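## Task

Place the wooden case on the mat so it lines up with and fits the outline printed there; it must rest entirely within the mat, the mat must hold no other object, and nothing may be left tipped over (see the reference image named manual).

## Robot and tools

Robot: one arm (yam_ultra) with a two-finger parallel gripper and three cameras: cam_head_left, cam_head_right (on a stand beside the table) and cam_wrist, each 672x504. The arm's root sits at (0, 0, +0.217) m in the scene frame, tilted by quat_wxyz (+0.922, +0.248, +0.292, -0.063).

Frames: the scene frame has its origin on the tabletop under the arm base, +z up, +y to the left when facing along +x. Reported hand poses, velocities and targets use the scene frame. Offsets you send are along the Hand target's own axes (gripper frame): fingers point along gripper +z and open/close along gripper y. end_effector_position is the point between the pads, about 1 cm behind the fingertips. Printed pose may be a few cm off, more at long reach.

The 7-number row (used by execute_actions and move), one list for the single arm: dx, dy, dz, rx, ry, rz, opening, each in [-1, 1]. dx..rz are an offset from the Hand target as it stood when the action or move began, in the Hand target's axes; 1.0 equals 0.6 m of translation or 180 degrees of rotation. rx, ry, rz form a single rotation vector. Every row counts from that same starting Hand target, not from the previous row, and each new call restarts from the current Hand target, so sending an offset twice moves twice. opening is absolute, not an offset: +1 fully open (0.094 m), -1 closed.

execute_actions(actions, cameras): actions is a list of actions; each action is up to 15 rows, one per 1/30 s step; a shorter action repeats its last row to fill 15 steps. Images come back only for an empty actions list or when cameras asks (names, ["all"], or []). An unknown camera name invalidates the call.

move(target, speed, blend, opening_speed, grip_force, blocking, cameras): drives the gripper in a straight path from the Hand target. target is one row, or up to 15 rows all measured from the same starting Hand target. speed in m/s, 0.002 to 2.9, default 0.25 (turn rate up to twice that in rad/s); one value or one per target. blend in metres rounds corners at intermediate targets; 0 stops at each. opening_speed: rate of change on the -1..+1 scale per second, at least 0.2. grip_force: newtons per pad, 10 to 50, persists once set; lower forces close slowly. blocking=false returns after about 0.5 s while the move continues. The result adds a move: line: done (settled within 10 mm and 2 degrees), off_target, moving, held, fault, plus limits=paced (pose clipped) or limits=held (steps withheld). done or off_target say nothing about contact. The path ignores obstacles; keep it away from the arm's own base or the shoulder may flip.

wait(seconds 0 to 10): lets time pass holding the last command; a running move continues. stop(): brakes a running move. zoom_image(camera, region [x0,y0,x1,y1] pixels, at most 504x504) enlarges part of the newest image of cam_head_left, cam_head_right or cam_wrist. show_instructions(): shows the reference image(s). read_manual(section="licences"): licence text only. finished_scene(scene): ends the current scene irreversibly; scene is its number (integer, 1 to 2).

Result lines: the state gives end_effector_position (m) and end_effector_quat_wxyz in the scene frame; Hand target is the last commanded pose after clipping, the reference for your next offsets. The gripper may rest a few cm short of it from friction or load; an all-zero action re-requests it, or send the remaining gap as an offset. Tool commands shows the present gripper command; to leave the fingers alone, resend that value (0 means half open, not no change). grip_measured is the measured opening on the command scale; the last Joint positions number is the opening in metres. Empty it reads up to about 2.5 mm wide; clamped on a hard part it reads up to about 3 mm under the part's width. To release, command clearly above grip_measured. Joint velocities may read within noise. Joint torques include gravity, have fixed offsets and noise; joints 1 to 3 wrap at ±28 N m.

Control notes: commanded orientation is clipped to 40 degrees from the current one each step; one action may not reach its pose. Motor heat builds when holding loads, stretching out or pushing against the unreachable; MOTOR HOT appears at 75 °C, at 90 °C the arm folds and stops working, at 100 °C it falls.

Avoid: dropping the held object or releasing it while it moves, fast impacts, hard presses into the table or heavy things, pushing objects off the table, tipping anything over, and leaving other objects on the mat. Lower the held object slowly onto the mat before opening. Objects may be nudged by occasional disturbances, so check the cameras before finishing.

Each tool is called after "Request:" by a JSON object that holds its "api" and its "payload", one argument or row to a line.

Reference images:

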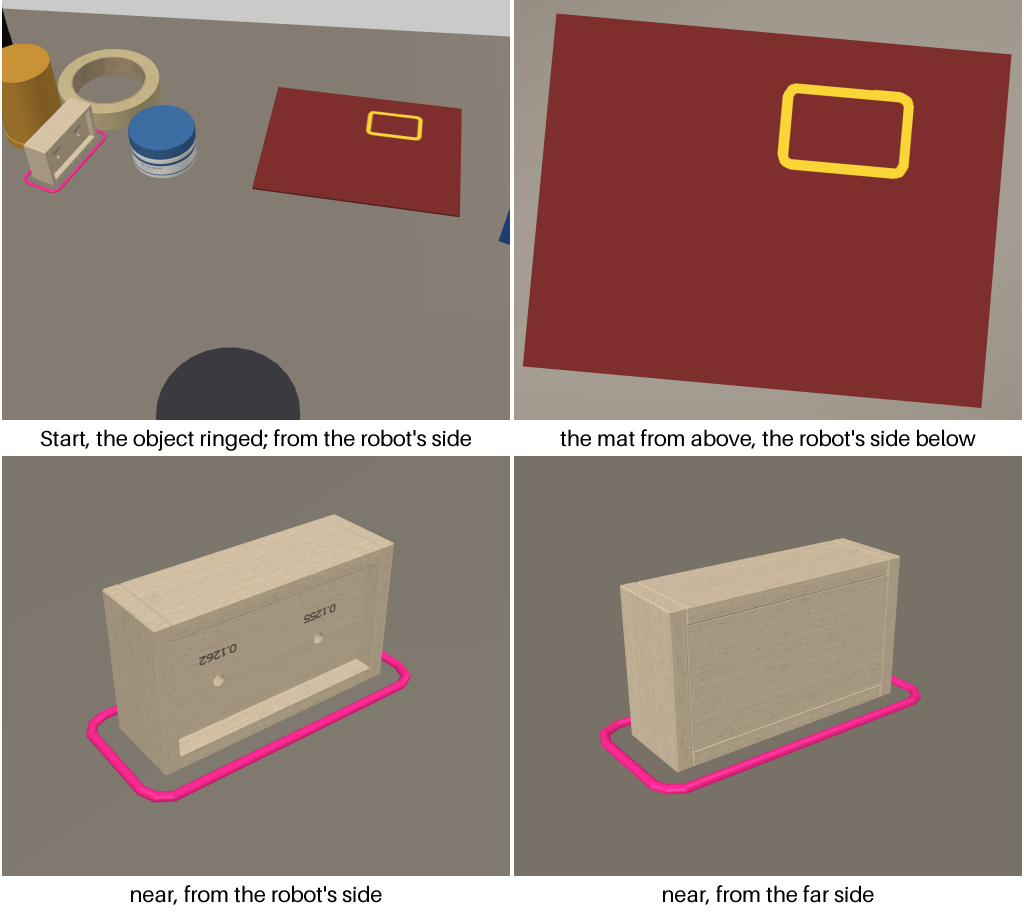

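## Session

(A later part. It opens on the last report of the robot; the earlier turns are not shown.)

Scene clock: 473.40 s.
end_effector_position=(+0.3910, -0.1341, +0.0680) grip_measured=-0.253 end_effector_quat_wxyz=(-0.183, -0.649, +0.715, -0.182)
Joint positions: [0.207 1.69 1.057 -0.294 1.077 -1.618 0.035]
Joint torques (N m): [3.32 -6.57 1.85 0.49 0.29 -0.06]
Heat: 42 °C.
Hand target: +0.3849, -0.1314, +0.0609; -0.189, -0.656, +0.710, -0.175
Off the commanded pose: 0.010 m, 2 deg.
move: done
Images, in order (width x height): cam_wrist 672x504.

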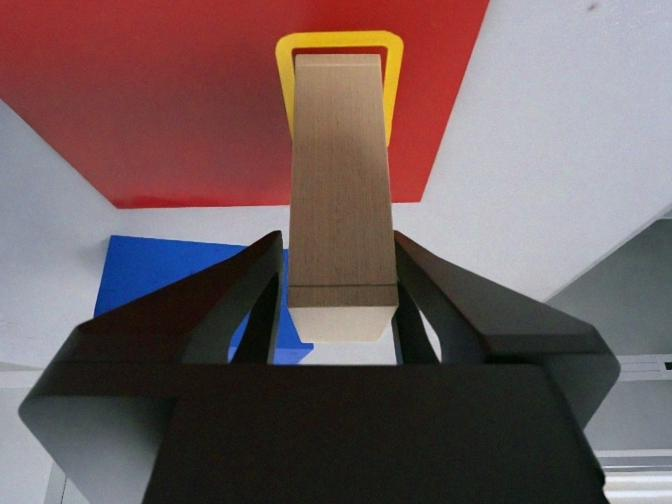

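Request:
{"api": "move", "payload": {
  "target": [
    [0,0,0,0,0,0,0.1],
    [0,0,-0.2,0,0,0,0.1]
  ],
  "speed": [0.1,0.12],
  "opening_speed": 0.5,
  "cameras": ["all"]
}}

Request:
{"api": "zoom_image", "payload": {
  "camera": "cam_head_right",
  "region": [280, 150, 440, 350]
}}

Scene clock: 481.63 s.
end_effector_position=(+0.3855, -0.0805, +0.1633) grip_measured=+0.097 end_effector_quat_wxyz=(-0.194, -0.649, +0.715, -0.173)
Joint positions: [0.523 1.739 1.335 -1.238 1.168 -0.854 0.052]
Joint torques (N m): [6.38 -5.44 4.6 -0.32 0.28 0.05]
Heat: 42 °C.
Hand target: +0.3896, -0.0720, +0.1650; -0.189, -0.656, +0.710, -0.175
Off the commanded pose: 0.010 m, 1 deg.
move: done

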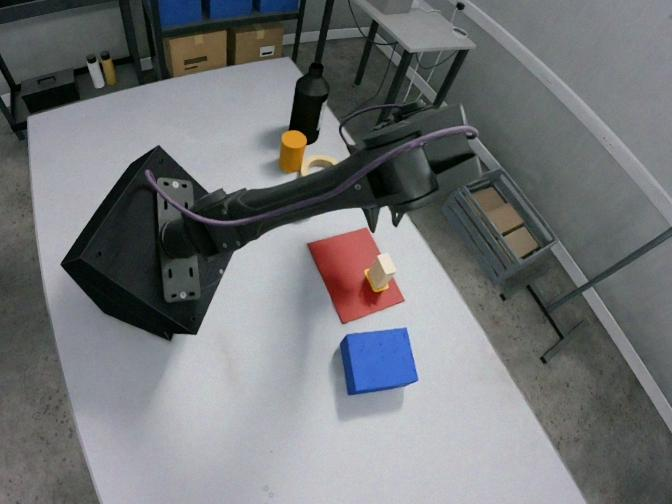

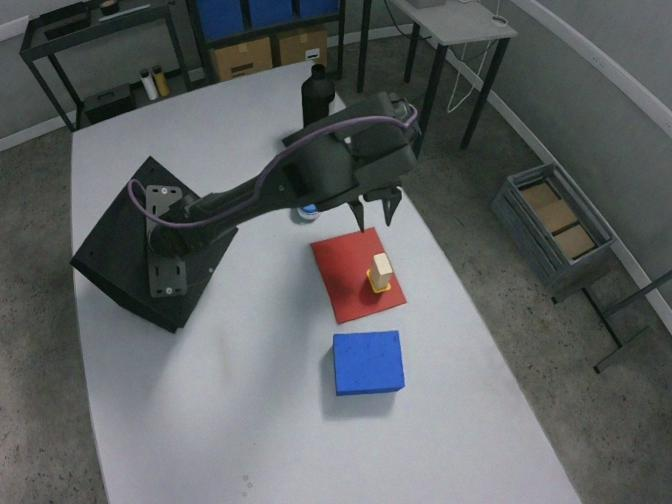

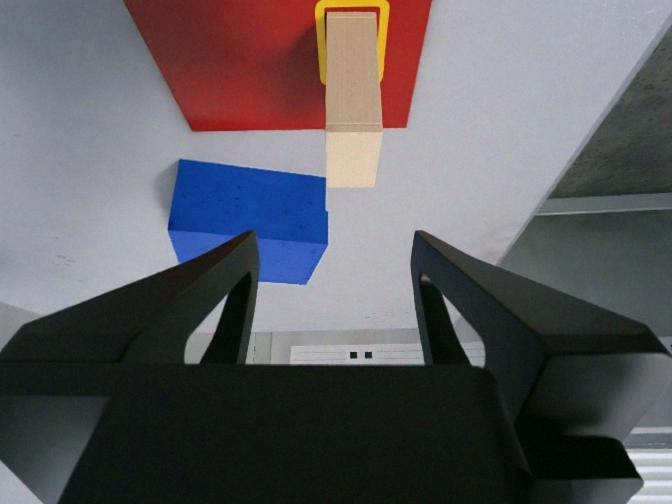

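Scaled by 2.520.

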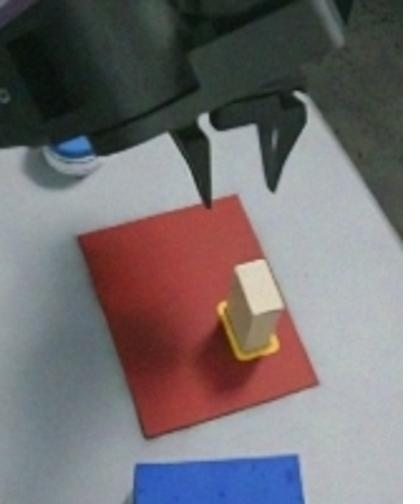

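Request:
{"api": "finished_scene", "payload": {
  "scene": 2
}}

The scene is finished: the task was done.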